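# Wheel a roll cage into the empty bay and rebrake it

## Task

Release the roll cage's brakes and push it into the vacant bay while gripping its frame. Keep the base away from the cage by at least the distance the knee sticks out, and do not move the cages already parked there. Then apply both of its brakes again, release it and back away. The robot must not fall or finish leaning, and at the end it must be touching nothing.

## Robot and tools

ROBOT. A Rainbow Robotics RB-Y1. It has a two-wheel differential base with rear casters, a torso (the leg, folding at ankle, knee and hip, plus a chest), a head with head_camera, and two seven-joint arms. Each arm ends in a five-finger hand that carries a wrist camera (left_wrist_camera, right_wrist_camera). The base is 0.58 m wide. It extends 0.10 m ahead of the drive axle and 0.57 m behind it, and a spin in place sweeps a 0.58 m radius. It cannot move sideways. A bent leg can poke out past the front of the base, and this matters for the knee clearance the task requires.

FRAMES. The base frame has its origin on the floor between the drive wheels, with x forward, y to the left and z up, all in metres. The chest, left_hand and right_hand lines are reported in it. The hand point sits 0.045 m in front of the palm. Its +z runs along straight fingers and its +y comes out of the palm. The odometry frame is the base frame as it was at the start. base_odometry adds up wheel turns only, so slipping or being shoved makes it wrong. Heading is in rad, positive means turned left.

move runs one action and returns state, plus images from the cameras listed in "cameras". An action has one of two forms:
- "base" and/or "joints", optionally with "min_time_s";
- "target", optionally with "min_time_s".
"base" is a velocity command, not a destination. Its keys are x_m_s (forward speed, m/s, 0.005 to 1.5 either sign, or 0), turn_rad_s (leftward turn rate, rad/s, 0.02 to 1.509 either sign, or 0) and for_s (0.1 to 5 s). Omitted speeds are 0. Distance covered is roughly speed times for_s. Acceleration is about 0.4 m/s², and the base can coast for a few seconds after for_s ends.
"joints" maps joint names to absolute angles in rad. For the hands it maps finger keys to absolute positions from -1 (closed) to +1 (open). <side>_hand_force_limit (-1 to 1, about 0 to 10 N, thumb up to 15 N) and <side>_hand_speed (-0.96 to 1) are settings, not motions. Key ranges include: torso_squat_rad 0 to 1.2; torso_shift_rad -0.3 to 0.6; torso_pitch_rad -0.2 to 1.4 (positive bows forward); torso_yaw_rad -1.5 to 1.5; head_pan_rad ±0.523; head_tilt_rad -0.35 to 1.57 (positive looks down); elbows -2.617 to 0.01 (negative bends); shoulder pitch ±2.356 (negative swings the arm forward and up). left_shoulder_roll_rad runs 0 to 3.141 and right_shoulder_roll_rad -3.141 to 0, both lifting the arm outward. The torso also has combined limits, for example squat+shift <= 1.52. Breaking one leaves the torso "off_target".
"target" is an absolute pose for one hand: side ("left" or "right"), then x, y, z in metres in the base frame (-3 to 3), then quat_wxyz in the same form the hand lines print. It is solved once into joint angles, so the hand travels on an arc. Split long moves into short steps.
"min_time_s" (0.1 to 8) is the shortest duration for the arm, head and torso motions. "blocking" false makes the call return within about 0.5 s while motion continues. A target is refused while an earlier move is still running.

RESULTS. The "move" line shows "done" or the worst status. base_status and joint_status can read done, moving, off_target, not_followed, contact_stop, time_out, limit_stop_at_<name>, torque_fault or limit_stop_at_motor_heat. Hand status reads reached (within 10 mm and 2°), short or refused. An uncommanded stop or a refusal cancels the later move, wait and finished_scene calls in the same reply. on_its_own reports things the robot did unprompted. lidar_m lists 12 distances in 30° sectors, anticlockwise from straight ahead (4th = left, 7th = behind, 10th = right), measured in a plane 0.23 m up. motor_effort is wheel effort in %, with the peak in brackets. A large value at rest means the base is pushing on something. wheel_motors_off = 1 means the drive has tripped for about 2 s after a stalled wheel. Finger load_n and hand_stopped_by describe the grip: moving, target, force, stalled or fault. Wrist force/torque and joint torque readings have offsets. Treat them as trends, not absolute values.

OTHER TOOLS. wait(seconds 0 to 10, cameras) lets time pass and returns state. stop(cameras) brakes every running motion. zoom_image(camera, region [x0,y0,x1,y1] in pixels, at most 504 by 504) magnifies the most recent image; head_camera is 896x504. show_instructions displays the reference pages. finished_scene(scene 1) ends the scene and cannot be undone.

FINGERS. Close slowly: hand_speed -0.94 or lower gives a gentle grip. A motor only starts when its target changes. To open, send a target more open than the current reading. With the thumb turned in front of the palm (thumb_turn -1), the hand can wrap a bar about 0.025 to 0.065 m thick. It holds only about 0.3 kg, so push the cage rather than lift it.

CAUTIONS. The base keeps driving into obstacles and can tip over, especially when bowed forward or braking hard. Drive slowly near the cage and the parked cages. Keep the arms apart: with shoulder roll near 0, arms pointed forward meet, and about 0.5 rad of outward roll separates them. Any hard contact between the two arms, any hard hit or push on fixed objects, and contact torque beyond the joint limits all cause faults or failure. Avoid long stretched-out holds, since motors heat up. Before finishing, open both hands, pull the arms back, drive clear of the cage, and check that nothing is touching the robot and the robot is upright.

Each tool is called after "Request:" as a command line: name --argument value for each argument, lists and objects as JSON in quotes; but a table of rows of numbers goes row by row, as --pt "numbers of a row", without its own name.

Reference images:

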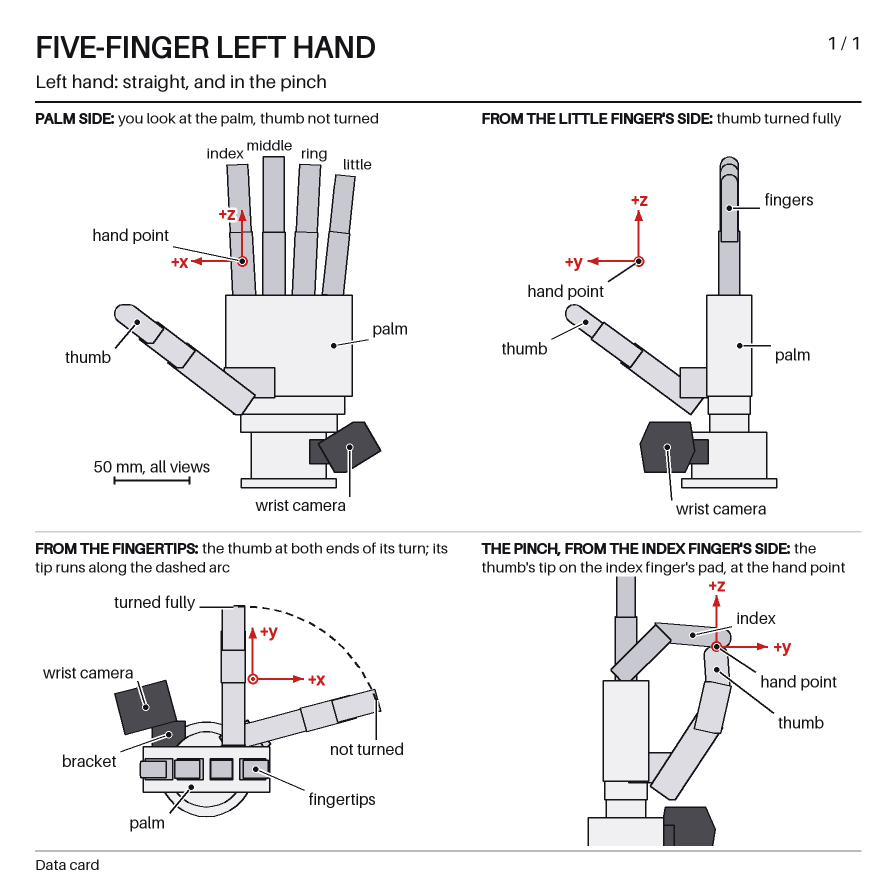

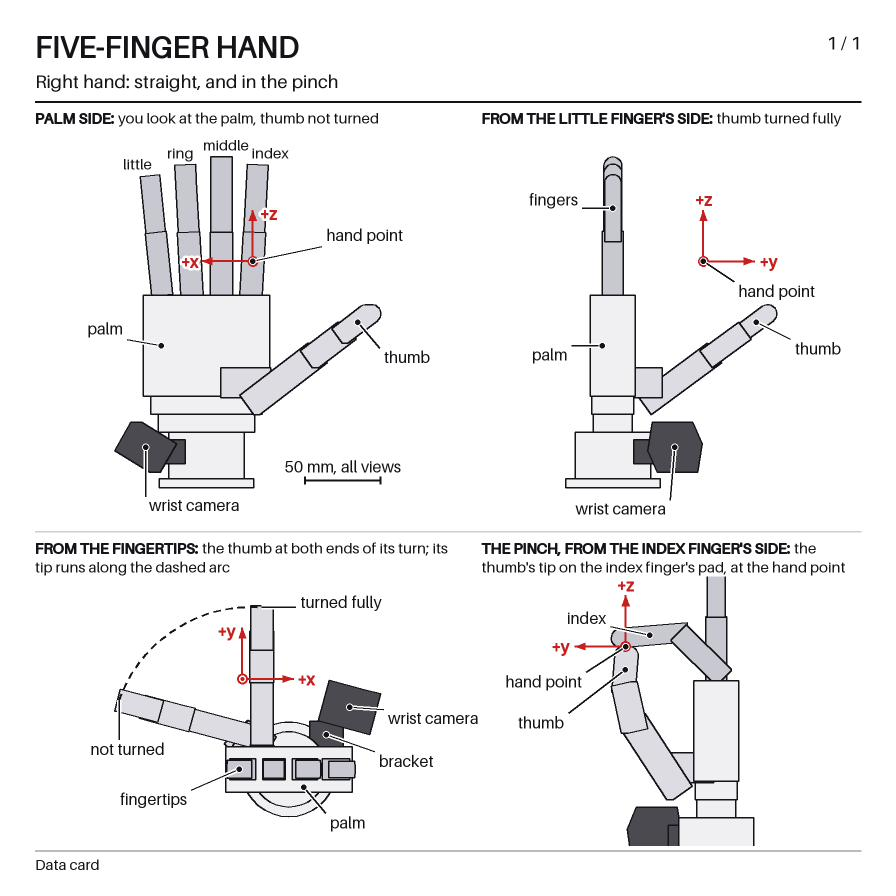

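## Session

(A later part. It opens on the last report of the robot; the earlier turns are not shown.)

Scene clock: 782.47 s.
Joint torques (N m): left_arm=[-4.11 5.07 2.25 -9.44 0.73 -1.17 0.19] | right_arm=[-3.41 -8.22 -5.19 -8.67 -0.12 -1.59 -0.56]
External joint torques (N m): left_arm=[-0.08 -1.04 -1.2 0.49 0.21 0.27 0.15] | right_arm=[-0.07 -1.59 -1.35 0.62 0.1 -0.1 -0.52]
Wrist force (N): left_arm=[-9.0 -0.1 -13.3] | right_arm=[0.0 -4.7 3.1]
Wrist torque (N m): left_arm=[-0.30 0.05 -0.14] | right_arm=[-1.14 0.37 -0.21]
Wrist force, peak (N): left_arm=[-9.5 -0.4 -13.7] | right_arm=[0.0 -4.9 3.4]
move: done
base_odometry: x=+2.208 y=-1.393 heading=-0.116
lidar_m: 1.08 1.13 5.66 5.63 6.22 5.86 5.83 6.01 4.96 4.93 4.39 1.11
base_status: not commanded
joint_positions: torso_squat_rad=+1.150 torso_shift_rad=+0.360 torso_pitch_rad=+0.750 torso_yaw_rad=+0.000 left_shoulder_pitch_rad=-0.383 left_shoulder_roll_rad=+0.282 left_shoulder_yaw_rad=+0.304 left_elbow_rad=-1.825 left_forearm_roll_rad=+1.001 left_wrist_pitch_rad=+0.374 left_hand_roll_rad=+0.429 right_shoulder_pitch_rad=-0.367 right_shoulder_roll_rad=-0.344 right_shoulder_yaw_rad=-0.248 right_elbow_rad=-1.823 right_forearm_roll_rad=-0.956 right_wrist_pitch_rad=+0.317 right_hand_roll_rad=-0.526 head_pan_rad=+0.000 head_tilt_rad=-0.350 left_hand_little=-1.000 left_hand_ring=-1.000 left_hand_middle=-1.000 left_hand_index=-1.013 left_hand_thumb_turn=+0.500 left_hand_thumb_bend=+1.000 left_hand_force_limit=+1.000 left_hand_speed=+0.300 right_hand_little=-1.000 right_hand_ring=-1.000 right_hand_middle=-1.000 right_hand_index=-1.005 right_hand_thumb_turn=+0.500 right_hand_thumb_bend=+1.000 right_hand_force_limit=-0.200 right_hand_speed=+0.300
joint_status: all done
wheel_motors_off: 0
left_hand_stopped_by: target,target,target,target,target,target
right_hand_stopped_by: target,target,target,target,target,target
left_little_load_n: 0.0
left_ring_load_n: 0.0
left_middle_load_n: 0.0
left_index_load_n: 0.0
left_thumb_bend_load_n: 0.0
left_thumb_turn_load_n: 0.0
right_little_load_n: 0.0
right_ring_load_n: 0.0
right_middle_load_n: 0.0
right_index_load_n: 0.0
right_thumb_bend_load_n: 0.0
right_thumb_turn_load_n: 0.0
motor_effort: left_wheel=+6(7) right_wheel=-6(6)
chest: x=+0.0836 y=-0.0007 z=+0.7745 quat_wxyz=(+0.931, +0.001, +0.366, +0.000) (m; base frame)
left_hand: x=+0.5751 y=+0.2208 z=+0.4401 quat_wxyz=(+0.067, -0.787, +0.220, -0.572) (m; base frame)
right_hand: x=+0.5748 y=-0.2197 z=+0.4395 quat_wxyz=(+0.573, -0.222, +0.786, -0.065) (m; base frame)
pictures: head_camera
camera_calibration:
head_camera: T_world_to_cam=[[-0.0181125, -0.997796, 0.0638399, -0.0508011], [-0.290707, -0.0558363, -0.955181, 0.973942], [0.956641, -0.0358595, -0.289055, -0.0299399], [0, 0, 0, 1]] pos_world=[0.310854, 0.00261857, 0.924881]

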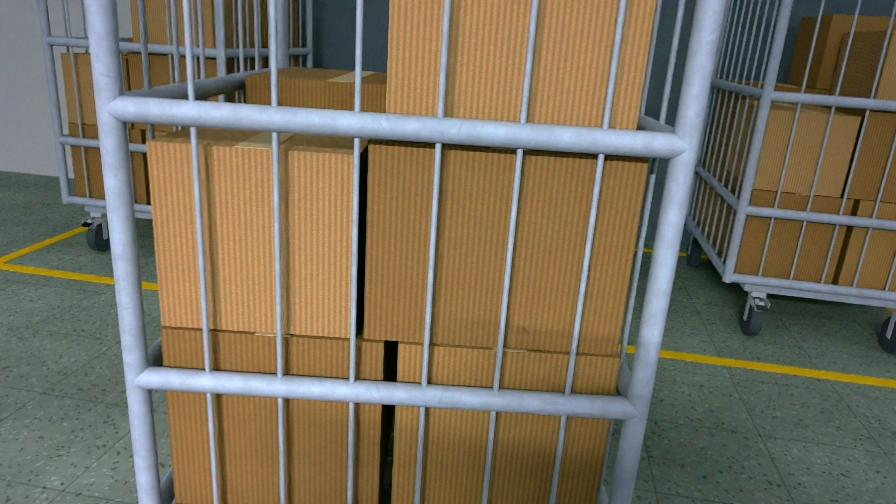

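Request:
move --base '{"turn_rad_s": -0.6, "for_s": 1.557}' --joints '{"head_tilt_rad": 0.0}'

Request:
move --base '{"x_m_s": 0.4, "for_s": 3.9}'

Request:
move --base '{"turn_rad_s": 0.8, "for_s": 3.1}' --joints '{"right_shoulder_pitch_rad": -0.668, "right_shoulder_roll_rad": -0.146, "right_shoulder_yaw_rad": -0.372, "right_elbow_rad": -2.399, "right_forearm_roll_rad": -0.365, "right_wrist_pitch_rad": 1.1, "right_hand_roll_rad": -0.991}' --min_time_s 2 --cameras '["head_camera"]'

Scene clock: 786.33 s.
Joint torques (N m): left_arm=[-4.11 5.16 2.6 -9.35 0.66 -1.14 0.27] | right_arm=[-3.34 -7.92 -5.19 -8.81 -0.16 -1.54 -0.82]
External joint torques (N m): left_arm=[-0.07 -0.95 -0.84 0.57 0.14 0.3 0.23] | right_arm=[0 -1.29 -1.34 0.48 0.06 -0.05 -0.78]
Wrist force (N): left_arm=[-8.9 -0.1 -13.4] | right_arm=[0.0 -4.9 3.3]
Wrist torque (N m): left_arm=[-0.29 0.02 -0.11] | right_arm=[-1.21 0.35 -0.22]
Wrist force, peak (N): left_arm=[-9.4 -0.4 -14.0] | right_arm=[-0.2 -5.2 3.4]
move: done
base_odometry: x=+2.208 y=-1.393 heading=-1.055
lidar_m: 4.15 1.10 1.08 1.16 5.63 5.64 6.55 5.83 5.83 5.66 4.92 4.93
base_status: done (sent for 1.57 of 1.57 s)
joint_positions: torso_squat_rad=+1.150 torso_shift_rad=+0.360 torso_pitch_rad=+0.750 torso_yaw_rad=+0.000 left_shoulder_pitch_rad=-0.383 left_shoulder_roll_rad=+0.282 left_shoulder_yaw_rad=+0.304 left_elbow_rad=-1.825 left_forearm_roll_rad=+1.001 left_wrist_pitch_rad=+0.374 left_hand_roll_rad=+0.429 right_shoulder_pitch_rad=-0.367 right_shoulder_roll_rad=-0.344 right_shoulder_yaw_rad=-0.248 right_elbow_rad=-1.823 right_forearm_roll_rad=-0.956 right_wrist_pitch_rad=+0.317 right_hand_roll_rad=-0.526 head_pan_rad=+0.000 head_tilt_rad=+0.000 left_hand_little=-1.000 left_hand_ring=-1.000 left_hand_middle=-1.000 left_hand_index=-1.013 left_hand_thumb_turn=+0.500 left_hand_thumb_bend=+1.000 left_hand_force_limit=+1.000 left_hand_speed=+0.300 right_hand_little=-1.000 right_hand_ring=-1.000 right_hand_middle=-1.000 right_hand_index=-1.005 right_hand_thumb_turn=+0.500 right_hand_thumb_bend=+1.000 right_hand_force_limit=-0.200 right_hand_speed=+0.300
joint_status: all done
wheel_motors_off: 0
left_hand_stopped_by: target,target,target,target,target,target
right_hand_stopped_by: target,target,target,target,target,target
left_little_load_n: 0.0
left_ring_load_n: 0.0
left_middle_load_n: 0.0
left_index_load_n: 0.0
left_thumb_bend_load_n: 0.0
left_thumb_turn_load_n: -0.5
right_little_load_n: 0.0
right_ring_load_n: 0.0
right_middle_load_n: 0.0
right_index_load_n: 0.0
right_thumb_bend_load_n: 0.0
right_thumb_turn_load_n: 0.0
motor_effort: left_wheel=+7(22) right_wheel=-2(26)
chest: x=+0.0836 y=-0.0007 z=+0.7745 quat_wxyz=(+0.931, +0.001, +0.366, +0.000) (m; base frame)
left_hand: x=+0.5751 y=+0.2207 z=+0.4402 quat_wxyz=(+0.067, -0.787, +0.221, -0.572) (m; base frame)
right_hand: x=+0.5748 y=-0.2197 z=+0.4395 quat_wxyz=(+0.573, -0.222, +0.786, -0.065) (m; base frame)
pictures: none

Scene clock: 791.83 s.
Joint torques (N m): left_arm=[-3.77 5.27 2.58 -9.3 0.72 -1.2 0.27] | right_arm=[-3.1 -8.4 -4.85 -8.88 0.08 -1.53 -0.41]
External joint torques (N m): left_arm=[0.26 -0.83 -0.86 0.62 0.2 0.23 0.23] | right_arm=[0.23 -1.78 -1.01 0.41 0.29 -0.04 -0.38]
Wrist force (N): left_arm=[-8.9 -0.3 -13.3] | right_arm=[0.3 -4.8 3.3]
Wrist torque (N m): left_arm=[-0.35 0.02 -0.12] | right_arm=[-1.18 0.31 -0.20]
Wrist force, peak (N): left_arm=[-9.5 -0.3 -13.7] | right_arm=[0.3 -5.0 3.8]
move: done
base_odometry: x=+2.977 y=-2.751 heading=-1.055
lidar_m: 2.84 1.35 1.36 1.30 0.98 6.80 7.84 6.95 6.96 4.40 3.82 3.83
base_status: done (sent for 3.9 of 3.9 s)
joint_positions: torso_squat_rad=+1.150 torso_shift_rad=+0.360 torso_pitch_rad=+0.750 torso_yaw_rad=+0.000 left_shoulder_pitch_rad=-0.383 left_shoulder_roll_rad=+0.282 left_shoulder_yaw_rad=+0.304 left_elbow_rad=-1.825 left_forearm_roll_rad=+1.001 left_wrist_pitch_rad=+0.374 left_hand_roll_rad=+0.429 right_shoulder_pitch_rad=-0.367 right_shoulder_roll_rad=-0.344 right_shoulder_yaw_rad=-0.248 right_elbow_rad=-1.823 right_forearm_roll_rad=-0.956 right_wrist_pitch_rad=+0.317 right_hand_roll_rad=-0.526 head_pan_rad=+0.000 head_tilt_rad=+0.000 left_hand_little=-1.000 left_hand_ring=-1.000 left_hand_middle=-1.000 left_hand_index=-1.013 left_hand_thumb_turn=+0.500 left_hand_thumb_bend=+1.000 left_hand_force_limit=+1.000 left_hand_speed=+0.300 right_hand_little=-1.000 right_hand_ring=-1.000 right_hand_middle=-1.000 right_hand_index=-1.005 right_hand_thumb_turn=+0.500 right_hand_thumb_bend=+1.000 right_hand_force_limit=-0.200 right_hand_speed=+0.300
joint_status: not commanded
wheel_motors_off: 0
left_hand_stopped_by: target,target,target,target,target,target
right_hand_stopped_by: target,target,target,target,target,target
left_little_load_n: 0.0
left_ring_load_n: 0.0
left_middle_load_n: -0.5
left_index_load_n: 0.0
left_thumb_bend_load_n: 0.0
left_thumb_turn_load_n: -0.5
right_little_load_n: 0.0
right_ring_load_n: 0.0
right_middle_load_n: 0.0
right_index_load_n: 0.0
right_thumb_bend_load_n: 0.0
right_thumb_turn_load_n: 0.0
motor_effort: left_wheel=+1(28) right_wheel=-2(22)
chest: x=+0.0837 y=-0.0007 z=+0.7745 quat_wxyz=(+0.930, +0.001, +0.366, +0.000) (m; base frame)
left_hand: x=+0.5751 y=+0.2207 z=+0.4401 quat_wxyz=(+0.067, -0.787, +0.221, -0.572) (m; base frame)
right_hand: x=+0.5749 y=-0.2197 z=+0.4394 quat_wxyz=(+0.573, -0.222, +0.786, -0.065) (m; base frame)
pictures: none

Scene clock: 796.87 s.
Joint torques (N m): left_arm=[-3.79 5.28 2.56 -9.28 0.72 -1.25 0.26] | right_arm=[-7.85 -2.34 -2.41 -9.68 -0.45 -1.72 -0.51]
External joint torques (N m): left_arm=[0.24 -0.83 -0.88 0.65 0.2 0.19 0.22] | right_arm=[-0.47 1.66 -1.58 -1.03 -0.24 0.14 -0.47]
Wrist force (N): left_arm=[-9.2 -0.3 -13.3] | right_arm=[0.2 -4.9 3.1]
Wrist torque (N m): left_arm=[-0.36 0.06 -0.12] | right_arm=[-1.17 0.33 -0.31]
Wrist force, peak (N): left_arm=[-9.6 -0.5 -13.5] | right_arm=[0.6 -5.3 3.6]
move: done
base_odometry: x=+2.977 y=-2.750 heading=+1.424
lidar_m: 0.98 7.42 6.99 6.95 4.70 3.85 3.83 3.05 1.37 1.38 1.36 1.00
base_status: done (sent for 3.1 of 3.1 s)
joint_positions: torso_squat_rad=+1.150 torso_shift_rad=+0.360 torso_pitch_rad=+0.750 torso_yaw_rad=+0.000 left_shoulder_pitch_rad=-0.383 left_shoulder_roll_rad=+0.282 left_shoulder_yaw_rad=+0.304 left_elbow_rad=-1.825 left_forearm_roll_rad=+1.001 left_wrist_pitch_rad=+0.374 left_hand_roll_rad=+0.429 right_shoulder_pitch_rad=-0.668 right_shoulder_roll_rad=-0.146 right_shoulder_yaw_rad=-0.372 right_elbow_rad=-2.399 right_forearm_roll_rad=-0.365 right_wrist_pitch_rad=+1.100 right_hand_roll_rad=-0.991 head_pan_rad=+0.000 head_tilt_rad=+0.000 left_hand_little=-1.000 left_hand_ring=-1.000 left_hand_middle=-1.000 left_hand_index=-1.013 left_hand_thumb_turn=+0.500 left_hand_thumb_bend=+1.000 left_hand_force_limit=+1.000 left_hand_speed=+0.300 right_hand_little=-1.000 right_hand_ring=-1.000 right_hand_middle=-1.000 right_hand_index=-1.005 right_hand_thumb_turn=+0.500 right_hand_thumb_bend=+1.000 right_hand_force_limit=-0.200 right_hand_speed=+0.300
joint_status: all done
wheel_motors_off: 0
left_hand_stopped_by: target,target,target,target,target,target
right_hand_stopped_by: target,target,target,target,target,target
left_little_load_n: 0.0
left_ring_load_n: 0.0
left_middle_load_n: 0.0
left_index_load_n: 0.0
left_thumb_bend_load_n: 0.0
left_thumb_turn_load_n: -0.5
right_little_load_n: 0.0
right_ring_load_n: 0.0
right_middle_load_n: 0.0
right_index_load_n: 0.0
right_thumb_bend_load_n: 0.0
right_thumb_turn_load_n: 0.0
motor_effort: left_wheel=-1(21) right_wheel=+8(28)
chest: x=+0.0837 y=-0.0007 z=+0.7745 quat_wxyz=(+0.930, +0.001, +0.366, +0.000) (m; base frame)
left_hand: x=+0.5751 y=+0.2207 z=+0.4401 quat_wxyz=(+0.067, -0.787, +0.221, -0.572) (m; base frame)
right_hand: x=+0.5998 y=-0.1553 z=+0.6199 quat_wxyz=(+0.574, -0.221, +0.785, -0.065) (m; base frame)
pictures: head_camera
camera_calibration:
head_camera: T_world_to_cam=[[0.00527332, -0.997814, 0.0658684, -0.0581912], [-0.600668, -0.0558227, -0.797547, 0.904356], [0.799481, -0.0353594, -0.59965, 0.288498], [0, 0, 0, 1]] pos_world=[0.312876, 0.00262068, 0.898097]

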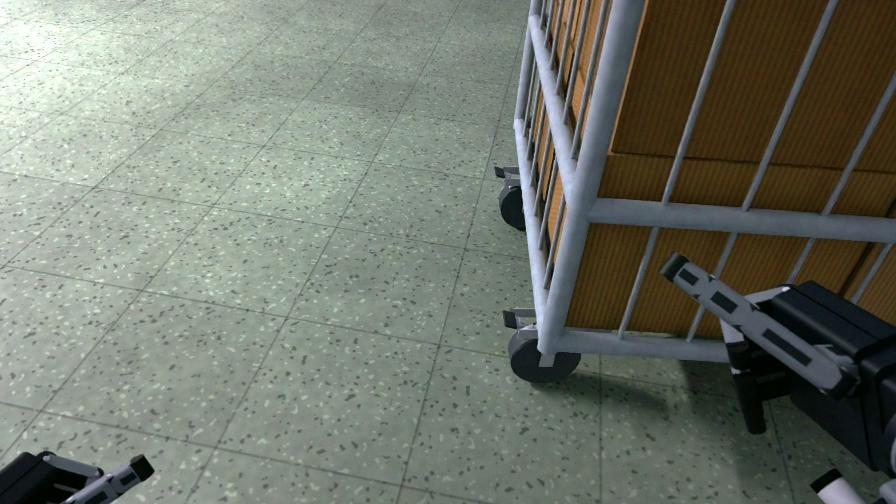

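Request:
move --target '{"side": "right", "x": 0.60, "y": -0.135, "z": 0.62, "quat_wxyz": [0.573, -0.221, 0.786, -0.065]}'

Request:
move --base '{"x_m_s": 0.15, "for_s": 2.2}' --cameras '["head_camera"]'

Scene clock: 797.73 s.
Joint torques (N m): left_arm=[-3.83 5.34 2.95 -9.37 0.64 -1.26 0.24] | right_arm=[-7.67 -1.65 0.33 -9.28 -0.23 -1.94 -0.41]
External joint torques (N m): left_arm=[0.2 -0.76 -0.49 0.55 0.12 0.18 0.2] | right_arm=[0.06 1.22 0.58 -0.61 -0.03 -0.08 -0.37]
Wrist force (N): left_arm=[-9.0 -0.4 -13.1] | right_arm=[0.2 -4.8 3.4]
Wrist torque (N m): left_arm=[-0.37 0.06 -0.11] | right_arm=[-1.18 0.32 -0.28]
Wrist force, peak (N): left_arm=[-9.5 -0.3 -13.4] | right_arm=[0.8 -5.9 3.3]
move: done
base_odometry: x=+2.977 y=-2.750 heading=+1.424
lidar_m: 0.98 7.41 6.99 6.95 4.70 3.85 3.82 3.04 1.37 1.37 1.35 1.00
base_status: not commanded
joint_positions: torso_squat_rad=+1.150 torso_shift_rad=+0.360 torso_pitch_rad=+0.750 torso_yaw_rad=+0.000 left_shoulder_pitch_rad=-0.383 left_shoulder_roll_rad=+0.282 left_shoulder_yaw_rad=+0.304 left_elbow_rad=-1.825 left_forearm_roll_rad=+1.001 left_wrist_pitch_rad=+0.374 left_hand_roll_rad=+0.429 right_shoulder_pitch_rad=-0.684 right_shoulder_roll_rad=-0.094 right_shoulder_yaw_rad=-0.311 right_elbow_rad=-2.411 right_forearm_roll_rad=-0.276 right_wrist_pitch_rad=+1.111 right_hand_roll_rad=-0.998 head_pan_rad=+0.000 head_tilt_rad=+0.000 left_hand_little=-1.000 left_hand_ring=-1.000 left_hand_middle=-1.000 left_hand_index=-1.013 left_hand_thumb_turn=+0.500 left_hand_thumb_bend=+1.000 left_hand_force_limit=+1.000 left_hand_speed=+0.300 right_hand_little=-1.000 right_hand_ring=-1.000 right_hand_middle=-1.000 right_hand_index=-1.005 right_hand_thumb_turn=+0.500 right_hand_thumb_bend=+1.000 right_hand_force_limit=-0.200 right_hand_speed=+0.300
joint_status: all done
wheel_motors_off: 0
left_hand_stopped_by: target,target,target,target,target,target
right_hand_stopped_by: target,target,target,target,target,target
left_little_load_n: 0.0
left_ring_load_n: 0.0
left_middle_load_n: 0.0
left_index_load_n: 0.0
left_thumb_bend_load_n: 0.0
left_thumb_turn_load_n: 0.0
right_little_load_n: 0.0
right_ring_load_n: 0.0
right_middle_load_n: 0.0
right_index_load_n: 0.0
right_thumb_bend_load_n: 0.0
right_thumb_turn_load_n: 0.0
motor_effort: left_wheel=-1(3) right_wheel=+10(10)
chest: x=+0.0837 y=-0.0007 z=+0.7745 quat_wxyz=(+0.930, +0.001, +0.366, +0.000) (m; base frame)
left_hand: x=+0.5751 y=+0.2206 z=+0.4401 quat_wxyz=(+0.067, -0.787, +0.221, -0.572) (m; base frame)
right_hand: x=+0.6000 y=-0.1351 z=+0.6198 quat_wxyz=(+0.573, -0.221, +0.786, -0.065) (m; base frame)
right_hand_status: reached (checked arc, planned for 0.3 s): 0 mm and 0.0 deg off.
pictures: none

Scene clock: 800.87 s.
Joint torques (N m): left_arm=[-4.08 5.34 2.68 -9.33 0.63 -1.26 0.25] | right_arm=[-7.59 -1.42 0.59 -9.09 -0.31 -1.9 -0.3]
External joint torques (N m): left_arm=[-0.06 -0.76 -0.76 0.59 0.11 0.18 0.21] | right_arm=[0.15 1.45 0.84 -0.42 -0.11 -0.04 -0.26]
Wrist force (N): left_arm=[-9.0 -0.4 -13.4] | right_arm=[0.3 -4.7 3.3]
Wrist torque (N m): left_arm=[-0.36 0.03 -0.11] | right_arm=[-1.16 0.32 -0.29]
Wrist force, peak (N): left_arm=[-9.6 -0.1 -13.8] | right_arm=[0.1 -5.2 4.1]
move: done
base_odometry: x=+3.025 y=-2.424 heading=+1.424
lidar_m: 0.66 7.05 6.93 6.90 5.12 4.17 4.15 3.11 1.45 1.43 0.90 0.65
base_status: done (sent for 2.2 of 2.2 s)
joint_positions: torso_squat_rad=+1.150 torso_shift_rad=+0.360 torso_pitch_rad=+0.750 torso_yaw_rad=+0.000 left_shoulder_pitch_rad=-0.383 left_shoulder_roll_rad=+0.282 left_shoulder_yaw_rad=+0.304 left_elbow_rad=-1.825 left_forearm_roll_rad=+1.001 left_wrist_pitch_rad=+0.374 left_hand_roll_rad=+0.429 right_shoulder_pitch_rad=-0.684 right_shoulder_roll_rad=-0.094 right_shoulder_yaw_rad=-0.311 right_elbow_rad=-2.411 right_forearm_roll_rad=-0.276 right_wrist_pitch_rad=+1.111 right_hand_roll_rad=-0.998 head_pan_rad=+0.000 head_tilt_rad=+0.000 left_hand_little=-1.000 left_hand_ring=-1.000 left_hand_middle=-1.000 left_hand_index=-1.013 left_hand_thumb_turn=+0.500 left_hand_thumb_bend=+1.000 left_hand_force_limit=+1.000 left_hand_speed=+0.300 right_hand_little=-1.000 right_hand_ring=-1.000 right_hand_middle=-1.000 right_hand_index=-1.005 right_hand_thumb_turn=+0.500 right_hand_thumb_bend=+1.000 right_hand_force_limit=-0.200 right_hand_speed=+0.300
joint_status: not commanded
wheel_motors_off: 0
left_hand_stopped_by: target,target,target,target,target,target
right_hand_stopped_by: target,target,target,target,target,target
left_little_load_n: 0.0
left_ring_load_n: 0.0
left_middle_load_n: 0.0
left_index_load_n: 0.0
left_thumb_bend_load_n: 0.0
left_thumb_turn_load_n: 0.0
right_little_load_n: 0.0
right_ring_load_n: 0.0
right_middle_load_n: 0.0
right_index_load_n: 0.0
right_thumb_bend_load_n: 0.0
right_thumb_turn_load_n: 0.0
motor_effort: left_wheel=-2(16) right_wheel=+0(37)
chest: x=+0.0837 y=-0.0007 z=+0.7745 quat_wxyz=(+0.930, +0.001, +0.366, +0.000) (m; base frame)
left_hand: x=+0.5751 y=+0.2206 z=+0.4401 quat_wxyz=(+0.067, -0.787, +0.221, -0.572) (m; base frame)
right_hand: x=+0.6000 y=-0.1351 z=+0.6199 quat_wxyz=(+0.573, -0.221, +0.786, -0.065) (m; base frame)
pictures: head_camera
camera_calibration:
head_camera: T_world_to_cam=[[0.00521157, -0.99782, 0.0657902, -0.0581011], [-0.60067, -0.0557231, -0.797553, 0.904361], [0.79948, -0.0353617, -0.59965, 0.288498], [0, 0, 0, 1]] pos_world=[0.312876, 0.00262116, 0.898096]

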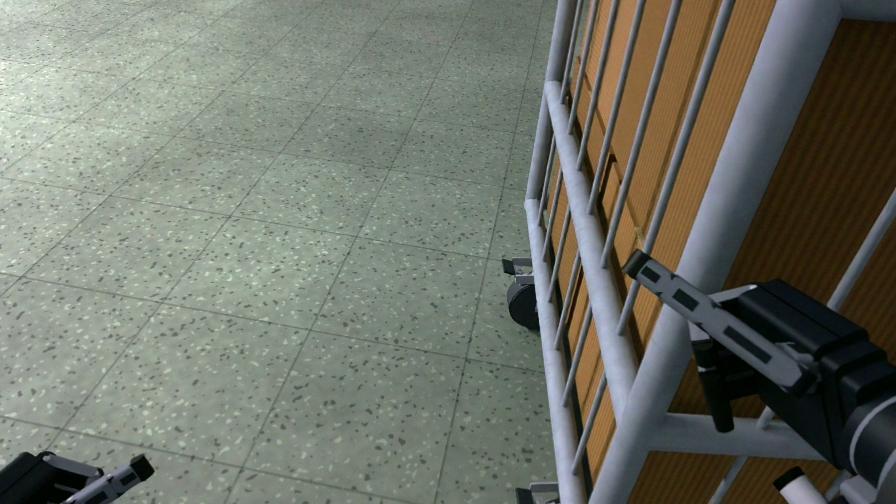

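Request:
move --base '{"x_m_s": 0.01, "for_s": 5}' --blocking false

Request:
wait --seconds 0.5

Request:
wait --seconds 0.5

Request:
wait --seconds 0.5

Request:
stop

Scene clock: 801.50 s.
Joint torques (N m): left_arm=[-3.81 5.46 2.53 -9.33 0.72 -1.2 0.18] | right_arm=[-7.84 -1.56 0.12 -8.65 -0.2 -1.73 -0.35]
External joint torques (N m): left_arm=[0.22 -0.65 -0.91 0.6 0.2 0.24 0.14] | right_arm=[-0.11 1.31 0.37 0.02 0 0.13 -0.31]
Wrist force (N): left_arm=[-9.1 -0.4 -13.1] | right_arm=[0.3 -4.8 3.2]
Wrist torque (N m): left_arm=[-0.40 0.05 -0.11] | right_arm=[-1.19 0.30 -0.28]
Wrist force, peak (N): left_arm=[-9.5 -0.1 -13.5] | right_arm=[0.5 -5.0 3.4]
move: moving
base_odometry: x=+3.026 y=-2.419 heading=+1.424
lidar_m: 0.66 7.04 6.92 6.89 5.12 4.18 4.15 3.11 1.46 1.44 0.89 0.65
base_status: moving
joint_positions: torso_squat_rad=+1.150 torso_shift_rad=+0.360 torso_pitch_rad=+0.750 torso_yaw_rad=+0.000 left_shoulder_pitch_rad=-0.383 left_shoulder_roll_rad=+0.282 left_shoulder_yaw_rad=+0.304 left_elbow_rad=-1.825 left_forearm_roll_rad=+1.001 left_wrist_pitch_rad=+0.374 left_hand_roll_rad=+0.429 right_shoulder_pitch_rad=-0.684 right_shoulder_roll_rad=-0.094 right_shoulder_yaw_rad=-0.311 right_elbow_rad=-2.411 right_forearm_roll_rad=-0.276 right_wrist_pitch_rad=+1.111 right_hand_roll_rad=-0.998 head_pan_rad=+0.000 head_tilt_rad=+0.000 left_hand_little=-1.000 left_hand_ring=-1.000 left_hand_middle=-1.000 left_hand_index=-1.013 left_hand_thumb_turn=+0.500 left_hand_thumb_bend=+1.000 left_hand_force_limit=+1.000 left_hand_speed=+0.300 right_hand_little=-1.000 right_hand_ring=-1.000 right_hand_middle=-1.000 right_hand_index=-1.005 right_hand_thumb_turn=+0.500 right_hand_thumb_bend=+1.000 right_hand_force_limit=-0.200 right_hand_speed=+0.300
joint_status: not commanded
wheel_motors_off: 0
left_hand_stopped_by: target,target,target,target,target,target
right_hand_stopped_by: target,target,target,target,target,target
left_little_load_n: 0.0
left_ring_load_n: 0.0
left_middle_load_n: 0.0
left_index_load_n: 0.0
left_thumb_bend_load_n: 0.0
left_thumb_turn_load_n: 0.0
right_little_load_n: 0.0
right_ring_load_n: 0.0
right_middle_load_n: 0.0
right_index_load_n: -0.5
right_thumb_bend_load_n: 0.0
right_thumb_turn_load_n: 0.0
motor_effort: left_wheel=+4(9) right_wheel=+7(12)
chest: x=+0.0837 y=-0.0007 z=+0.7745 quat_wxyz=(+0.931, +0.001, +0.366, +0.000) (m; base frame)
left_hand: x=+0.5751 y=+0.2206 z=+0.4401 quat_wxyz=(+0.067, -0.787, +0.221, -0.572) (m; base frame)
right_hand: x=+0.6000 y=-0.1351 z=+0.6199 quat_wxyz=(+0.573, -0.221, +0.786, -0.065) (m; base frame)
pictures: none

Scene clock: 802.00 s.
Joint torques (N m): left_arm=[-3.93 5.2 2.67 -9.31 0.66 -1.25 0.27] | right_arm=[-7.47 -2.18 0.23 -9.1 -0.39 -1.89 -0.43]
External joint torques (N m): left_arm=[0.1 -0.91 -0.77 0.62 0.14 0.19 0.23] | right_arm=[0.27 0.7 0.48 -0.43 -0.19 -0.03 -0.39]
Wrist force (N): left_arm=[-8.9 -0.3 -13.5] | right_arm=[0.0 -4.9 3.3]
Wrist torque (N m): left_arm=[-0.35 0.02 -0.10] | right_arm=[-1.18 0.34 -0.30]
Wrist force, peak (N): left_arm=[-9.3 -0.3 -13.7] | right_arm=[0.1 -5.1 3.3]
earlier move: moving
base_odometry: x=+3.027 y=-2.414 heading=+1.424
lidar_m: 0.66 7.05 6.93 6.89 5.12 4.18 4.16 3.10 1.45 1.43 0.89 0.64
base_status: moving
joint_positions: torso_squat_rad=+1.150 torso_shift_rad=+0.360 torso_pitch_rad=+0.750 torso_yaw_rad=+0.000 left_shoulder_pitch_rad=-0.383 left_shoulder_roll_rad=+0.282 left_shoulder_yaw_rad=+0.304 left_elbow_rad=-1.825 left_forearm_roll_rad=+1.001 left_wrist_pitch_rad=+0.374 left_hand_roll_rad=+0.429 right_shoulder_pitch_rad=-0.684 right_shoulder_roll_rad=-0.094 right_shoulder_yaw_rad=-0.311 right_elbow_rad=-2.411 right_forearm_roll_rad=-0.276 right_wrist_pitch_rad=+1.111 right_hand_roll_rad=-0.998 head_pan_rad=+0.000 head_tilt_rad=+0.000 left_hand_little=-1.000 left_hand_ring=-1.000 left_hand_middle=-1.000 left_hand_index=-1.013 left_hand_thumb_turn=+0.500 left_hand_thumb_bend=+1.000 left_hand_force_limit=+1.000 left_hand_speed=+0.300 right_hand_little=-1.000 right_hand_ring=-1.000 right_hand_middle=-1.000 right_hand_index=-1.005 right_hand_thumb_turn=+0.500 right_hand_thumb_bend=+1.000 right_hand_force_limit=-0.200 right_hand_speed=+0.300
joint_status: not commanded
wheel_motors_off: 0
left_hand_stopped_by: target,target,target,target,target,target
right_hand_stopped_by: target,target,target,target,target,target
left_little_load_n: 0.0
left_ring_load_n: 0.0
left_middle_load_n: -0.5
left_index_load_n: 0.0
left_thumb_bend_load_n: 0.0
left_thumb_turn_load_n: 0.0
right_little_load_n: 0.0
right_ring_load_n: 0.0
right_middle_load_n: 0.0
right_index_load_n: 0.0
right_thumb_bend_load_n: 0.0
right_thumb_turn_load_n: 0.0
motor_effort: left_wheel=+4(9) right_wheel=+7(12)
chest: x=+0.0837 y=-0.0007 z=+0.7745 quat_wxyz=(+0.931, +0.001, +0.366, +0.000) (m; base frame)
left_hand: x=+0.5751 y=+0.2206 z=+0.4401 quat_wxyz=(+0.067, -0.787, +0.221, -0.572) (m; base frame)
right_hand: x=+0.6000 y=-0.1351 z=+0.6199 quat_wxyz=(+0.573, -0.221, +0.786, -0.065) (m; base frame)
wait: 0.50 s; no rest
pictures: none

Scene clock: 802.50 s.
Joint torques (N m): left_arm=[-3.8 5.39 2.49 -9.28 0.65 -1.15 0.16] | right_arm=[-7.64 -2.06 0.57 -9.07 -0.24 -2.02 -0.35]
External joint torques (N m): left_arm=[0.23 -0.72 -0.95 0.65 0.13 0.28 0.12] | right_arm=[0.1 0.82 0.82 -0.4 -0.04 -0.17 -0.31]
Wrist force (N): left_arm=[-9.0 0.1 -13.3] | right_arm=[0.1 -4.7 3.6]
Wrist torque (N m): left_arm=[-0.29 0.03 -0.10] | right_arm=[-1.18 0.33 -0.29]
Wrist force, peak (N): left_arm=[-9.3 -0.1 -13.5] | right_arm=[0.2 -5.0 3.5]
earlier move: moving
base_odometry: x=+3.028 y=-2.409 heading=+1.424
lidar_m: 0.65 7.03 6.93 6.89 5.14 4.20 4.17 3.11 1.45 1.43 0.88 0.64
base_status: moving
joint_positions: torso_squat_rad=+1.150 torso_shift_rad=+0.360 torso_pitch_rad=+0.750 torso_yaw_rad=+0.000 left_shoulder_pitch_rad=-0.383 left_shoulder_roll_rad=+0.282 left_shoulder_yaw_rad=+0.304 left_elbow_rad=-1.825 left_forearm_roll_rad=+1.001 left_wrist_pitch_rad=+0.374 left_hand_roll_rad=+0.429 right_shoulder_pitch_rad=-0.684 right_shoulder_roll_rad=-0.094 right_shoulder_yaw_rad=-0.311 right_elbow_rad=-2.411 right_forearm_roll_rad=-0.276 right_wrist_pitch_rad=+1.111 right_hand_roll_rad=-0.998 head_pan_rad=+0.000 head_tilt_rad=+0.000 left_hand_little=-1.000 left_hand_ring=-1.000 left_hand_middle=-1.000 left_hand_index=-1.013 left_hand_thumb_turn=+0.500 left_hand_thumb_bend=+1.000 left_hand_force_limit=+1.000 left_hand_speed=+0.300 right_hand_little=-1.000 right_hand_ring=-1.000 right_hand_middle=-1.000 right_hand_index=-1.005 right_hand_thumb_turn=+0.500 right_hand_thumb_bend=+1.000 right_hand_force_limit=-0.200 right_hand_speed=+0.300
joint_status: not commanded
wheel_motors_off: 0
left_hand_stopped_by: target,target,target,target,target,target
right_hand_stopped_by: target,target,target,target,target,target
left_little_load_n: 0.0
left_ring_load_n: 0.0
left_middle_load_n: 0.0
left_index_load_n: 0.0
left_thumb_bend_load_n: 0.0
left_thumb_turn_load_n: 0.0
right_little_load_n: 0.5
right_ring_load_n: 0.0
right_middle_load_n: 0.0
right_index_load_n: 0.0
right_thumb_bend_load_n: 0.0
right_thumb_turn_load_n: 0.0
motor_effort: left_wheel=+3(9) right_wheel=+8(12)
chest: x=+0.0837 y=-0.0007 z=+0.7745 quat_wxyz=(+0.931, +0.001, +0.366, +0.000) (m; base frame)
left_hand: x=+0.5751 y=+0.2206 z=+0.4401 quat_wxyz=(+0.067, -0.787, +0.221, -0.572) (m; base frame)
right_hand: x=+0.6000 y=-0.1351 z=+0.6199 quat_wxyz=(+0.573, -0.221, +0.786, -0.065) (m; base frame)
wait: 0.50 s; no rest
pictures: none

Scene clock: 803.00 s.
Joint torques (N m): left_arm=[-3.95 5.36 2.58 -9.36 0.63 -1.26 0.25] | right_arm=[-7.69 -1.81 0.07 -9.08 -0.22 -1.69 -0.32]
External joint torques (N m): left_arm=[0.08 -0.74 -0.86 0.56 0.1 0.18 0.21] | right_arm=[0.04 1.07 0.32 -0.41 -0.02 0.16 -0.29]
Wrist force (N): left_arm=[-9.3 -0.2 -13.5] | right_arm=[0.3 -4.9 3.6]
Wrist torque (N m): left_arm=[-0.32 0.09 -0.12] | right_arm=[-1.21 0.29 -0.27]
Wrist force, peak (N): left_arm=[-9.3 -0.2 -13.5] | right_arm=[0.3 -4.9 3.6]
earlier move: moving
base_odometry: x=+3.028 y=-2.404 heading=+1.424
lidar_m: 0.65 7.03 6.93 6.88 5.14 4.20 4.17 3.11 1.45 1.42 0.87 0.64
base_status: moving
joint_positions: torso_squat_rad=+1.150 torso_shift_rad=+0.360 torso_pitch_rad=+0.750 torso_yaw_rad=+0.000 left_shoulder_pitch_rad=-0.383 left_shoulder_roll_rad=+0.282 left_shoulder_yaw_rad=+0.304 left_elbow_rad=-1.825 left_forearm_roll_rad=+1.001 left_wrist_pitch_rad=+0.374 left_hand_roll_rad=+0.429 right_shoulder_pitch_rad=-0.684 right_shoulder_roll_rad=-0.094 right_shoulder_yaw_rad=-0.311 right_elbow_rad=-2.411 right_forearm_roll_rad=-0.276 right_wrist_pitch_rad=+1.111 right_hand_roll_rad=-0.998 head_pan_rad=+0.000 head_tilt_rad=+0.000 left_hand_little=-1.000 left_hand_ring=-1.000 left_hand_middle=-1.000 left_hand_index=-1.013 left_hand_thumb_turn=+0.500 left_hand_thumb_bend=+1.000 left_hand_force_limit=+1.000 left_hand_speed=+0.300 right_hand_little=-1.000 right_hand_ring=-1.000 right_hand_middle=-1.000 right_hand_index=-1.005 right_hand_thumb_turn=+0.500 right_hand_thumb_bend=+1.000 right_hand_force_limit=-0.200 right_hand_speed=+0.300
joint_status: not commanded
wheel_motors_off: 0
left_hand_stopped_by: target,target,target,target,target,target
right_hand_stopped_by: target,target,target,target,target,target
left_little_load_n: 0.0
left_ring_load_n: 0.0
left_middle_load_n: 0.0
left_index_load_n: 0.0
left_thumb_bend_load_n: 0.0
left_thumb_turn_load_n: 0.0
right_little_load_n: 0.0
right_ring_load_n: 0.0
right_middle_load_n: 0.0
right_index_load_n: 0.0
right_thumb_bend_load_n: 0.0
right_thumb_turn_load_n: 0.0
motor_effort: left_wheel=+3(9) right_wheel=+8(12)
chest: x=+0.0837 y=-0.0007 z=+0.7745 quat_wxyz=(+0.931, +0.001, +0.366, +0.000) (m; base frame)
left_hand: x=+0.5751 y=+0.2206 z=+0.4401 quat_wxyz=(+0.067, -0.787, +0.221, -0.572) (m; base frame)
right_hand: x=+0.6000 y=-0.1351 z=+0.6199 quat_wxyz=(+0.573, -0.221, +0.786, -0.065) (m; base frame)
wait: 0.50 s; no rest
pictures: none

Scene clock: 803.67 s.
Joint torques (N m): left_arm=[-3.86 5.18 2.66 -9.22 0.69 -1.17 0.24] | right_arm=[-7.53 -1.82 0.09 -9.11 -0.37 -1.7 -0.3]
External joint torques (N m): left_arm=[0.17 -0.93 -0.78 0.71 0.16 0.27 0.2] | right_arm=[0.2 1.06 0.34 -0.44 -0.17 0.15 -0.26]
Motor temperatures (°C): left_arm=[34 35 36 37 40 39 44] | right_arm=[34 35 36 34 41 47 45]
Wrist force (N): left_arm=[-9.2 -0.4 -13.3] | right_arm=[0.2 -4.8 3.2]
Wrist torque (N m): left_arm=[-0.36 0.07 -0.12] | right_arm=[-1.18 0.31 -0.30]
Wrist force, peak (N): left_arm=[-9.6 -0.2 -13.6] | right_arm=[0.2 -5.1 3.2]
earlier move: stopped
base_odometry: x=+3.028 y=-2.404 heading=+1.424
lidar_m: 0.65 7.03 6.93 6.89 5.14 4.20 4.18 3.11 1.43 1.43 0.86 0.63
base_status: stopped (sent for 2 of 5 s)
joint_positions: torso_squat_rad=+1.150 torso_shift_rad=+0.360 torso_pitch_rad=+0.750 torso_yaw_rad=+0.000 left_shoulder_pitch_rad=-0.383 left_shoulder_roll_rad=+0.282 left_shoulder_yaw_rad=+0.304 left_elbow_rad=-1.825 left_forearm_roll_rad=+1.001 left_wrist_pitch_rad=+0.374 left_hand_roll_rad=+0.429 right_shoulder_pitch_rad=-0.684 right_shoulder_roll_rad=-0.094 right_shoulder_yaw_rad=-0.311 right_elbow_rad=-2.411 right_forearm_roll_rad=-0.276 right_wrist_pitch_rad=+1.111 right_hand_roll_rad=-0.998 head_pan_rad=+0.000 head_tilt_rad=+0.000 left_hand_little=-1.000 left_hand_ring=-1.000 left_hand_middle=-1.000 left_hand_index=-1.013 left_hand_thumb_turn=+0.500 left_hand_thumb_bend=+1.000 left_hand_force_limit=+1.000 left_hand_speed=+0.300 right_hand_little=-1.000 right_hand_ring=-1.000 right_hand_middle=-1.000 right_hand_index=-1.005 right_hand_thumb_turn=+0.500 right_hand_thumb_bend=+1.000 right_hand_force_limit=-0.200 right_hand_speed=+0.300
joint_status: not commanded
wheel_motors_off: 0
left_hand_stopped_by: target,target,target,target,target,target
right_hand_stopped_by: target,target,target,target,target,target
left_little_load_n: 0.0
left_ring_load_n: 0.0
left_middle_load_n: 0.0
left_index_load_n: 0.0
left_thumb_bend_load_n: 0.0
left_thumb_turn_load_n: 0.0
right_little_load_n: -0.5
right_ring_load_n: 0.0
right_middle_load_n: 0.0
right_index_load_n: 0.0
right_thumb_bend_load_n: 0.5
right_thumb_turn_load_n: 0.0
motor_effort: left_wheel=-1(9) right_wheel=+1(12)
chest: x=+0.0837 y=-0.0007 z=+0.7745 quat_wxyz=(+0.930, +0.001, +0.366, +0.000) (m; base frame)
left_hand: x=+0.5751 y=+0.2206 z=+0.4401 quat_wxyz=(+0.067, -0.787, +0.221, -0.572) (m; base frame)
right_hand: x=+0.6000 y=-0.1351 z=+0.6199 quat_wxyz=(+0.573, -0.221, +0.786, -0.065) (m; base frame)
pictures: none

Request:
move --base '{"x_m_s": 0.01, "for_s": 5}' --blocking false

Request:
wait --seconds 0.4

Request:
wait --seconds 0.4

Request:
wait --seconds 0.4

Request:
wait --seconds 0.3

Request:
stop

Scene clock: 804.27 s.
Joint torques (N m): left_arm=[-3.94 5.38 2.86 -9.38 0.68 -1.32 0.16] | right_arm=[-14.34 -2.73 -0.15 -5.15 1.47 -4.47 -0.36]
External joint torques (N m): left_arm=[0.1 -0.73 -0.58 0.55 0.16 0.12 0.12] | right_arm=[-6.15 0.27 0.21 3.16 1.54 -2.45 -0.33]
Wrist force (N): left_arm=[-9.1 -0.2 -13.3] | right_arm=[11.5 6.6 -40.3]
Wrist torque (N m): left_arm=[-0.34 0.03 -0.12] | right_arm=[1.13 0.02 0.21]
Wrist force, peak (N): left_arm=[-9.4 -0.2 -13.4] | right_arm=[11.5 6.6 -40.3]
move: moving
base_odometry: x=+3.029 y=-2.400 heading=+1.424
lidar_m: 0.64 7.02 6.93 6.88 5.15 4.20 4.18 3.12 1.44 1.44 0.87 0.63
base_status: moving
joint_positions: torso_squat_rad=+1.150 torso_shift_rad=+0.360 torso_pitch_rad=+0.750 torso_yaw_rad=+0.000 left_shoulder_pitch_rad=-0.383 left_shoulder_roll_rad=+0.282 left_shoulder_yaw_rad=+0.304 left_elbow_rad=-1.825 left_forearm_roll_rad=+1.001 left_wrist_pitch_rad=+0.374 left_hand_roll_rad=+0.429 right_shoulder_pitch_rad=-0.683 right_shoulder_roll_rad=-0.094 right_shoulder_yaw_rad=-0.311 right_elbow_rad=-2.411 right_forearm_roll_rad=-0.276 right_wrist_pitch_rad=+1.112 right_hand_roll_rad=-0.998 head_pan_rad=+0.000 head_tilt_rad=+0.000 left_hand_little=-1.000 left_hand_ring=-1.000 left_hand_middle=-1.000 left_hand_index=-1.013 left_hand_thumb_turn=+0.500 left_hand_thumb_bend=+1.000 left_hand_force_limit=+1.000 left_hand_speed=+0.300 right_hand_little=-1.000 right_hand_ring=-1.000 right_hand_middle=-1.000 right_hand_index=-1.006 right_hand_thumb_turn=+0.500 right_hand_thumb_bend=+1.000 right_hand_force_limit=-0.200 right_hand_speed=+0.300
joint_status: not commanded
wheel_motors_off: 0
left_hand_stopped_by: target,target,target,target,target,target
right_hand_stopped_by: target,target,target,target,target,target
left_little_load_n: 0.0
left_ring_load_n: 0.0
left_middle_load_n: 0.0
left_index_load_n: 0.0
left_thumb_bend_load_n: -0.5
left_thumb_turn_load_n: 0.0
right_little_load_n: 0.0
right_ring_load_n: 0.0
right_middle_load_n: 0.0
right_index_load_n: -4.5
right_thumb_bend_load_n: 0.0
right_thumb_turn_load_n: 0.0
motor_effort: left_wheel=+9(9) right_wheel=+22(22)
chest: x=+0.0836 y=-0.0007 z=+0.7745 quat_wxyz=(+0.931, +0.001, +0.366, +0.000) (m; base frame)
left_hand: x=+0.5751 y=+0.2206 z=+0.4402 quat_wxyz=(+0.067, -0.787, +0.221, -0.572) (m; base frame)
right_hand: x=+0.5996 y=-0.1352 z=+0.6198 quat_wxyz=(+0.573, -0.221, +0.786, -0.065) (m; base frame)
pictures: none

Scene clock: 804.67 s.
Joint torques (N m): left_arm=[-4.03 5.2 2.45 -9.35 0.66 -1.21 0.15] | right_arm=[-25.87 -4.97 -3.08 2.63 4.69 -9.65 -1.31]
External joint torques (N m): left_arm=[0.04 -0.91 -1 0.58 0.13 0.22 0.11] | right_arm=[-17.8 -1.99 -2.65 11.04 4.76 -7.61 -1.23]
Wrist force (N): left_arm=[-9.2 -0.4 -13.5] | right_arm=[30.1 26.6 -113.3]
Wrist torque (N m): left_arm=[-0.34 0.06 -0.11] | right_arm=[4.95 -0.38 1.03]
Wrist force, peak (N): left_arm=[-9.2 -0.4 -13.5] | right_arm=[30.1 26.6 -113.3]
earlier move: moving
base_odometry: x=+3.030 y=-2.396 heading=+1.423
lidar_m: 0.63 7.01 6.93 6.88 5.15 4.20 4.18 3.11 1.45 1.43 0.85 0.63
base_status: moving
joint_positions: torso_squat_rad=+1.150 torso_shift_rad=+0.359 torso_pitch_rad=+0.749 torso_yaw_rad=+0.000 left_shoulder_pitch_rad=-0.383 left_shoulder_roll_rad=+0.282 left_shoulder_yaw_rad=+0.304 left_elbow_rad=-1.825 left_forearm_roll_rad=+1.001 left_wrist_pitch_rad=+0.374 left_hand_roll_rad=+0.429 right_shoulder_pitch_rad=-0.680 right_shoulder_roll_rad=-0.094 right_shoulder_yaw_rad=-0.310 right_elbow_rad=-2.413 right_forearm_roll_rad=-0.277 right_wrist_pitch_rad=+1.113 right_hand_roll_rad=-0.998 head_pan_rad=+0.000 head_tilt_rad=+0.000 left_hand_little=-1.000 left_hand_ring=-1.000 left_hand_middle=-1.000 left_hand_index=-1.013 left_hand_thumb_turn=+0.500 left_hand_thumb_bend=+1.000 left_hand_force_limit=+1.000 left_hand_speed=+0.300 right_hand_little=-1.000 right_hand_ring=-1.000 right_hand_middle=-1.000 right_hand_index=-1.007 right_hand_thumb_turn=+0.500 right_hand_thumb_bend=+1.000 right_hand_force_limit=-0.200 right_hand_speed=+0.300
joint_status: not commanded
wheel_motors_off: 0
left_hand_stopped_by: target,target,target,target,target,target
right_hand_stopped_by: target,target,target,target,target,target
left_little_load_n: 0.0
left_ring_load_n: 0.0
left_middle_load_n: 0.0
left_index_load_n: 0.0
left_thumb_bend_load_n: 0.0
left_thumb_turn_load_n: 0.0
right_little_load_n: 0.0
right_ring_load_n: 0.0
right_middle_load_n: 0.0
right_index_load_n: -13.5
right_thumb_bend_load_n: 0.0
right_thumb_turn_load_n: 0.0
motor_effort: left_wheel=+17(17) right_wheel=+49(49)
chest: x=+0.0831 y=-0.0009 z=+0.7747 quat_wxyz=(+0.931, +0.001, +0.366, +0.000) (m; base frame)
left_hand: x=+0.5751 y=+0.2202 z=+0.4409 quat_wxyz=(+0.067, -0.787, +0.221, -0.572) (m; base frame)
right_hand: x=+0.5983 y=-0.1354 z=+0.6197 quat_wxyz=(+0.572, -0.221, +0.787, -0.065) (m; base frame)
wait: 0.40 s; no rest
pictures: none

Scene clock: 805.07 s.
Joint torques (N m): left_arm=[-3.9 5.29 2.84 -9.37 0.83 -1.34 0.23] | right_arm=[-38.94 -8.68 -7.39 9.82 7.66 -14.7 -2.27]
External joint torques (N m): left_arm=[0.2 -0.84 -0.6 0.56 0.3 0.1 0.19] | right_arm=[-30.79 -5.62 -7.02 18.2 7.74 -12.66 -2.2]
Wrist force (N): left_arm=[-8.9 0.0 -13.5] | right_arm=[48.9 47.2 -187.1]
Wrist torque (N m): left_arm=[-0.30 0.02 -0.11] | right_arm=[8.79 -0.84 1.95]
Wrist force, peak (N): left_arm=[-9.4 0.0 -13.6] | right_arm=[48.9 47.2 -187.1]
earlier move: moving
base_odometry: x=+3.030 y=-2.392 heading=+1.423
lidar_m: 0.64 7.01 6.93 6.89 5.16 4.20 4.19 3.13 1.45 1.43 0.85 0.62
base_status: moving
joint_positions: torso_squat_rad=+1.150 torso_shift_rad=+0.358 torso_pitch_rad=+0.748 torso_yaw_rad=-0.001 left_shoulder_pitch_rad=-0.383 left_shoulder_roll_rad=+0.282 left_shoulder_yaw_rad=+0.304 left_elbow_rad=-1.825 left_forearm_roll_rad=+1.001 left_wrist_pitch_rad=+0.374 left_hand_roll_rad=+0.429 right_shoulder_pitch_rad=-0.677 right_shoulder_roll_rad=-0.093 right_shoulder_yaw_rad=-0.309 right_elbow_rad=-2.415 right_forearm_roll_rad=-0.278 right_wrist_pitch_rad=+1.114 right_hand_roll_rad=-0.998 head_pan_rad=+0.000 head_tilt_rad=+0.000 left_hand_little=-1.000 left_hand_ring=-1.000 left_hand_middle=-1.000 left_hand_index=-1.013 left_hand_thumb_turn=+0.500 left_hand_thumb_bend=+1.000 left_hand_force_limit=+1.000 left_hand_speed=+0.300 right_hand_little=-1.000 right_hand_ring=-1.000 right_hand_middle=-1.000 right_hand_index=-1.007 right_hand_thumb_turn=+0.500 right_hand_thumb_bend=+1.000 right_hand_force_limit=-0.200 right_hand_speed=+0.300
joint_status: not commanded
wheel_motors_off: 0
left_hand_stopped_by: target,target,target,target,target,target
right_hand_stopped_by: target,target,target,target,target,target
left_little_load_n: 0.0
left_ring_load_n: 0.0
left_middle_load_n: 0.0
left_index_load_n: 0.0
left_thumb_bend_load_n: 0.0
left_thumb_turn_load_n: -0.5
right_little_load_n: 0.0
right_ring_load_n: 0.0
right_middle_load_n: 0.0
right_index_load_n: -18.0
right_thumb_bend_load_n: 0.0
right_thumb_turn_load_n: -0.5
motor_effort: left_wheel=+19(21) right_wheel=+74(75)
chest: x=+0.0826 y=-0.0010 z=+0.7749 quat_wxyz=(+0.931, +0.001, +0.365, -0.001) (m; base frame)
left_hand: x=+0.5751 y=+0.2198 z=+0.4417 quat_wxyz=(+0.067, -0.787, +0.221, -0.573) (m; base frame)
right_hand: x=+0.5970 y=-0.1355 z=+0.6197 quat_wxyz=(+0.572, -0.221, +0.787, -0.065) (m; base frame)
wait: 0.40 s; no rest
pictures: none

Scene clock: 805.47 s.
Joint torques (N m): left_arm=[-4.02 5.28 2.88 -9.19 0.71 -1.22 0.21] | right_arm=[-38.83 -8.83 -9.63 10.43 8.84 -15.24 -2.51]
External joint torques (N m): left_arm=[0.08 -0.84 -0.56 0.74 0.19 0.22 0.17] | right_arm=[-31.33 -6 -9.21 19.36 9.05 -13.45 -2.48]
Wrist force (N): left_arm=[-9.1 0.1 -13.3] | right_arm=[45.7 52.4 -179.1]
Wrist torque (N m): left_arm=[-0.29 0.03 -0.11] | right_arm=[8.51 -0.79 1.76]
Wrist force, peak (N): left_arm=[-9.2 -0.1 -13.6] | right_arm=[55.2 55.1 -201.0]
earlier move: moving
base_odometry: x=+3.031 y=-2.388 heading=+1.423
lidar_m: 0.63 7.01 6.92 6.89 5.17 4.21 4.19 3.12 1.45 1.44 0.84 0.62
base_status: moving
joint_positions: torso_squat_rad=+1.151 torso_shift_rad=+0.358 torso_pitch_rad=+0.747 torso_yaw_rad=-0.001 left_shoulder_pitch_rad=-0.383 left_shoulder_roll_rad=+0.282 left_shoulder_yaw_rad=+0.304 left_elbow_rad=-1.825 left_forearm_roll_rad=+1.001 left_wrist_pitch_rad=+0.374 left_hand_roll_rad=+0.429 right_shoulder_pitch_rad=-0.676 right_shoulder_roll_rad=-0.093 right_shoulder_yaw_rad=-0.309 right_elbow_rad=-2.416 right_forearm_roll_rad=-0.278 right_wrist_pitch_rad=+1.115 right_hand_roll_rad=-0.997 head_pan_rad=+0.000 head_tilt_rad=+0.000 left_hand_little=-1.000 left_hand_ring=-1.000 left_hand_middle=-1.000 left_hand_index=-1.013 left_hand_thumb_turn=+0.500 left_hand_thumb_bend=+1.000 left_hand_force_limit=+1.000 left_hand_speed=+0.300 right_hand_little=-1.000 right_hand_ring=-1.000 right_hand_middle=-1.000 right_hand_index=-1.007 right_hand_thumb_turn=+0.500 right_hand_thumb_bend=+1.000 right_hand_force_limit=-0.200 right_hand_speed=+0.300
joint_status: not commanded
wheel_motors_off: 0
left_hand_stopped_by: target,target,target,target,target,target
right_hand_stopped_by: target,target,target,target,target,target
left_little_load_n: 0.0
left_ring_load_n: 0.0
left_middle_load_n: 0.0
left_index_load_n: 0.0
left_thumb_bend_load_n: -0.5
left_thumb_turn_load_n: 0.0
right_little_load_n: 0.0
right_ring_load_n: 0.0
right_middle_load_n: 0.0
right_index_load_n: -18.0
right_thumb_bend_load_n: 0.0
right_thumb_turn_load_n: 0.0
motor_effort: left_wheel=+22(25) right_wheel=+72(85)
chest: x=+0.0823 y=-0.0010 z=+0.7750 quat_wxyz=(+0.931, +0.001, +0.365, -0.001) (m; base frame)
left_hand: x=+0.5751 y=+0.2197 z=+0.4421 quat_wxyz=(+0.067, -0.786, +0.221, -0.573) (m; base frame)
right_hand: x=+0.5964 y=-0.1353 z=+0.6199 quat_wxyz=(+0.572, -0.222, +0.787, -0.064) (m; base frame)
wait: 0.40 s; no rest
pictures: none

Scene clock: 805.77 s.
Joint torques (N m): left_arm=[-4.09 5.23 2.86 -9.37 0.68 -1.2 0.24] | right_arm=[-39.59 -9.62 -13.66 10.84 10.19 -16.23 -2.38]
External joint torques (N m): left_arm=[0.02 -0.9 -0.58 0.56 0.16 0.24 0.2] | right_arm=[-32.03 -6.82 -13.15 19.5 10.33 -14.41 -2.34]
Wrist force (N): left_arm=[-9.3 -0.6 -13.1] | right_arm=[50.0 60.5 -197.4]
Wrist torque (N m): left_arm=[-0.40 0.09 -0.09] | right_arm=[9.52 -0.86 1.93]
Wrist force, peak (N): left_arm=[-9.0 0.1 -13.6] | right_arm=[50.4 60.0 -199.4]
earlier move: moving
base_odometry: x=+3.031 y=-2.385 heading=+1.423
lidar_m: 0.63 7.00 6.93 6.88 5.16 4.21 4.19 3.11 1.45 1.43 0.84 0.62
base_status: moving
joint_positions: torso_squat_rad=+1.151 torso_shift_rad=+0.358 torso_pitch_rad=+0.747 torso_yaw_rad=-0.001 left_shoulder_pitch_rad=-0.383 left_shoulder_roll_rad=+0.282 left_shoulder_yaw_rad=+0.304 left_elbow_rad=-1.825 left_forearm_roll_rad=+1.001 left_wrist_pitch_rad=+0.374 left_hand_roll_rad=+0.429 right_shoulder_pitch_rad=-0.676 right_shoulder_roll_rad=-0.092 right_shoulder_yaw_rad=-0.308 right_elbow_rad=-2.416 right_forearm_roll_rad=-0.279 right_wrist_pitch_rad=+1.115 right_hand_roll_rad=-0.997 head_pan_rad=+0.000 head_tilt_rad=+0.000 left_hand_little=-1.000 left_hand_ring=-1.000 left_hand_middle=-1.000 left_hand_index=-1.013 left_hand_thumb_turn=+0.500 left_hand_thumb_bend=+1.000 left_hand_force_limit=+1.000 left_hand_speed=+0.300 right_hand_little=-1.000 right_hand_ring=-1.000 right_hand_middle=-1.000 right_hand_index=-1.007 right_hand_thumb_turn=+0.500 right_hand_thumb_bend=+1.000 right_hand_force_limit=-0.200 right_hand_speed=+0.300
joint_status: not commanded
wheel_motors_off: 0
left_hand_stopped_by: target,target,target,target,target,target
right_hand_stopped_by: target,target,target,target,target,target
left_little_load_n: 0.0
left_ring_load_n: 0.0
left_middle_load_n: 0.0
left_index_load_n: 0.0
left_thumb_bend_load_n: 0.0
left_thumb_turn_load_n: 0.0
right_little_load_n: 0.0
right_ring_load_n: 0.0
right_middle_load_n: 0.0
right_index_load_n: -18.5
right_thumb_bend_load_n: 0.0
right_thumb_turn_load_n: -0.5
motor_effort: left_wheel=+26(26) right_wheel=+79(85)
chest: x=+0.0823 y=-0.0010 z=+0.7750 quat_wxyz=(+0.931, +0.001, +0.365, -0.001) (m; base frame)
left_hand: x=+0.5751 y=+0.2197 z=+0.4421 quat_wxyz=(+0.067, -0.786, +0.221, -0.573) (m; base frame)
right_hand: x=+0.5963 y=-0.1349 z=+0.6198 quat_wxyz=(+0.572, -0.222, +0.787, -0.064) (m; base frame)
wait: 0.30 s; no rest
pictures: none

Scene clock: 806.47 s.
Joint torques (N m): left_arm=[-4.42 5.61 2.84 -9.37 0.66 -1.22 0.24] | right_arm=[-34.07 -9.53 -13.19 7.5 9.54 -13.99 -2.56]
External joint torques (N m): left_arm=[-0.33 -0.51 -0.59 0.56 0.13 0.22 0.2] | right_arm=[-26.39 -6.71 -12.94 16.16 9.74 -12.14 -2.52]
Motor temperatures (°C): left_arm=[34 35 36 37 40 39 44] | right_arm=[35 35 36 34 42 48 45]
Wrist force (N): left_arm=[-8.8 0.0 -13.3] | right_arm=[37.2 52.5 -153.3]
Wrist torque (N m): left_arm=[-0.30 -0.01 -0.13] | right_arm=[7.21 -0.63 1.36]
Wrist force, peak (N): left_arm=[-9.7 -0.3 -13.5] | right_arm=[47.5 59.7 -192.8]
earlier move: stopped
base_odometry: x=+3.031 y=-2.386 heading=+1.421
lidar_m: 0.63 7.00 6.92 6.89 5.17 4.21 4.19 3.12 1.44 1.43 0.85 0.61
base_status: stopped (sent for 2 of 5 s)
joint_positions: torso_squat_rad=+1.150 torso_shift_rad=+0.358 torso_pitch_rad=+0.747 torso_yaw_rad=-0.001 left_shoulder_pitch_rad=-0.383 left_shoulder_roll_rad=+0.282 left_shoulder_yaw_rad=+0.304 left_elbow_rad=-1.825 left_forearm_roll_rad=+1.001 left_wrist_pitch_rad=+0.374 left_hand_roll_rad=+0.429 right_shoulder_pitch_rad=-0.678 right_shoulder_roll_rad=-0.092 right_shoulder_yaw_rad=-0.308 right_elbow_rad=-2.415 right_forearm_roll_rad=-0.279 right_wrist_pitch_rad=+1.114 right_hand_roll_rad=-0.997 head_pan_rad=+0.000 head_tilt_rad=+0.000 left_hand_little=-1.000 left_hand_ring=-1.000 left_hand_middle=-1.000 left_hand_index=-1.013 left_hand_thumb_turn=+0.500 left_hand_thumb_bend=+1.000 left_hand_force_limit=+1.000 left_hand_speed=+0.300 right_hand_little=-1.000 right_hand_ring=-1.000 right_hand_middle=-1.000 right_hand_index=-1.007 right_hand_thumb_turn=+0.500 right_hand_thumb_bend=+1.000 right_hand_force_limit=-0.200 right_hand_speed=+0.300
joint_status: not commanded
wheel_motors_off: 0
left_hand_stopped_by: target,target,target,target,target,target
right_hand_stopped_by: target,target,target,target,target,target
left_little_load_n: 0.0
left_ring_load_n: 0.0
left_middle_load_n: 0.0
left_index_load_n: 0.0
left_thumb_bend_load_n: 0.0
left_thumb_turn_load_n: 0.0
right_little_load_n: 0.0
right_ring_load_n: 0.0
right_middle_load_n: 0.0
right_index_load_n: -17.5
right_thumb_bend_load_n: 0.0
right_thumb_turn_load_n: 0.0
on_its_own: right_wheel is at rest, and its effort (+52) is outside its rest range (-51 to +51); the wheels pushed hard for 1.0 s: something may have held the robot back, and base_odometry may count slip
motor_effort: left_wheel=+17(26) right_wheel=+52(85)
chest: x=+0.0825 y=-0.0009 z=+0.7750 quat_wxyz=(+0.931, +0.001, +0.365, +0.000) (m; base frame)
left_hand: x=+0.5751 y=+0.2199 z=+0.4419 quat_wxyz=(+0.067, -0.787, +0.221, -0.573) (m; base frame)
right_hand: x=+0.5968 y=-0.1342 z=+0.6200 quat_wxyz=(+0.572, -0.222, +0.787, -0.063) (m; base frame)
pictures: none


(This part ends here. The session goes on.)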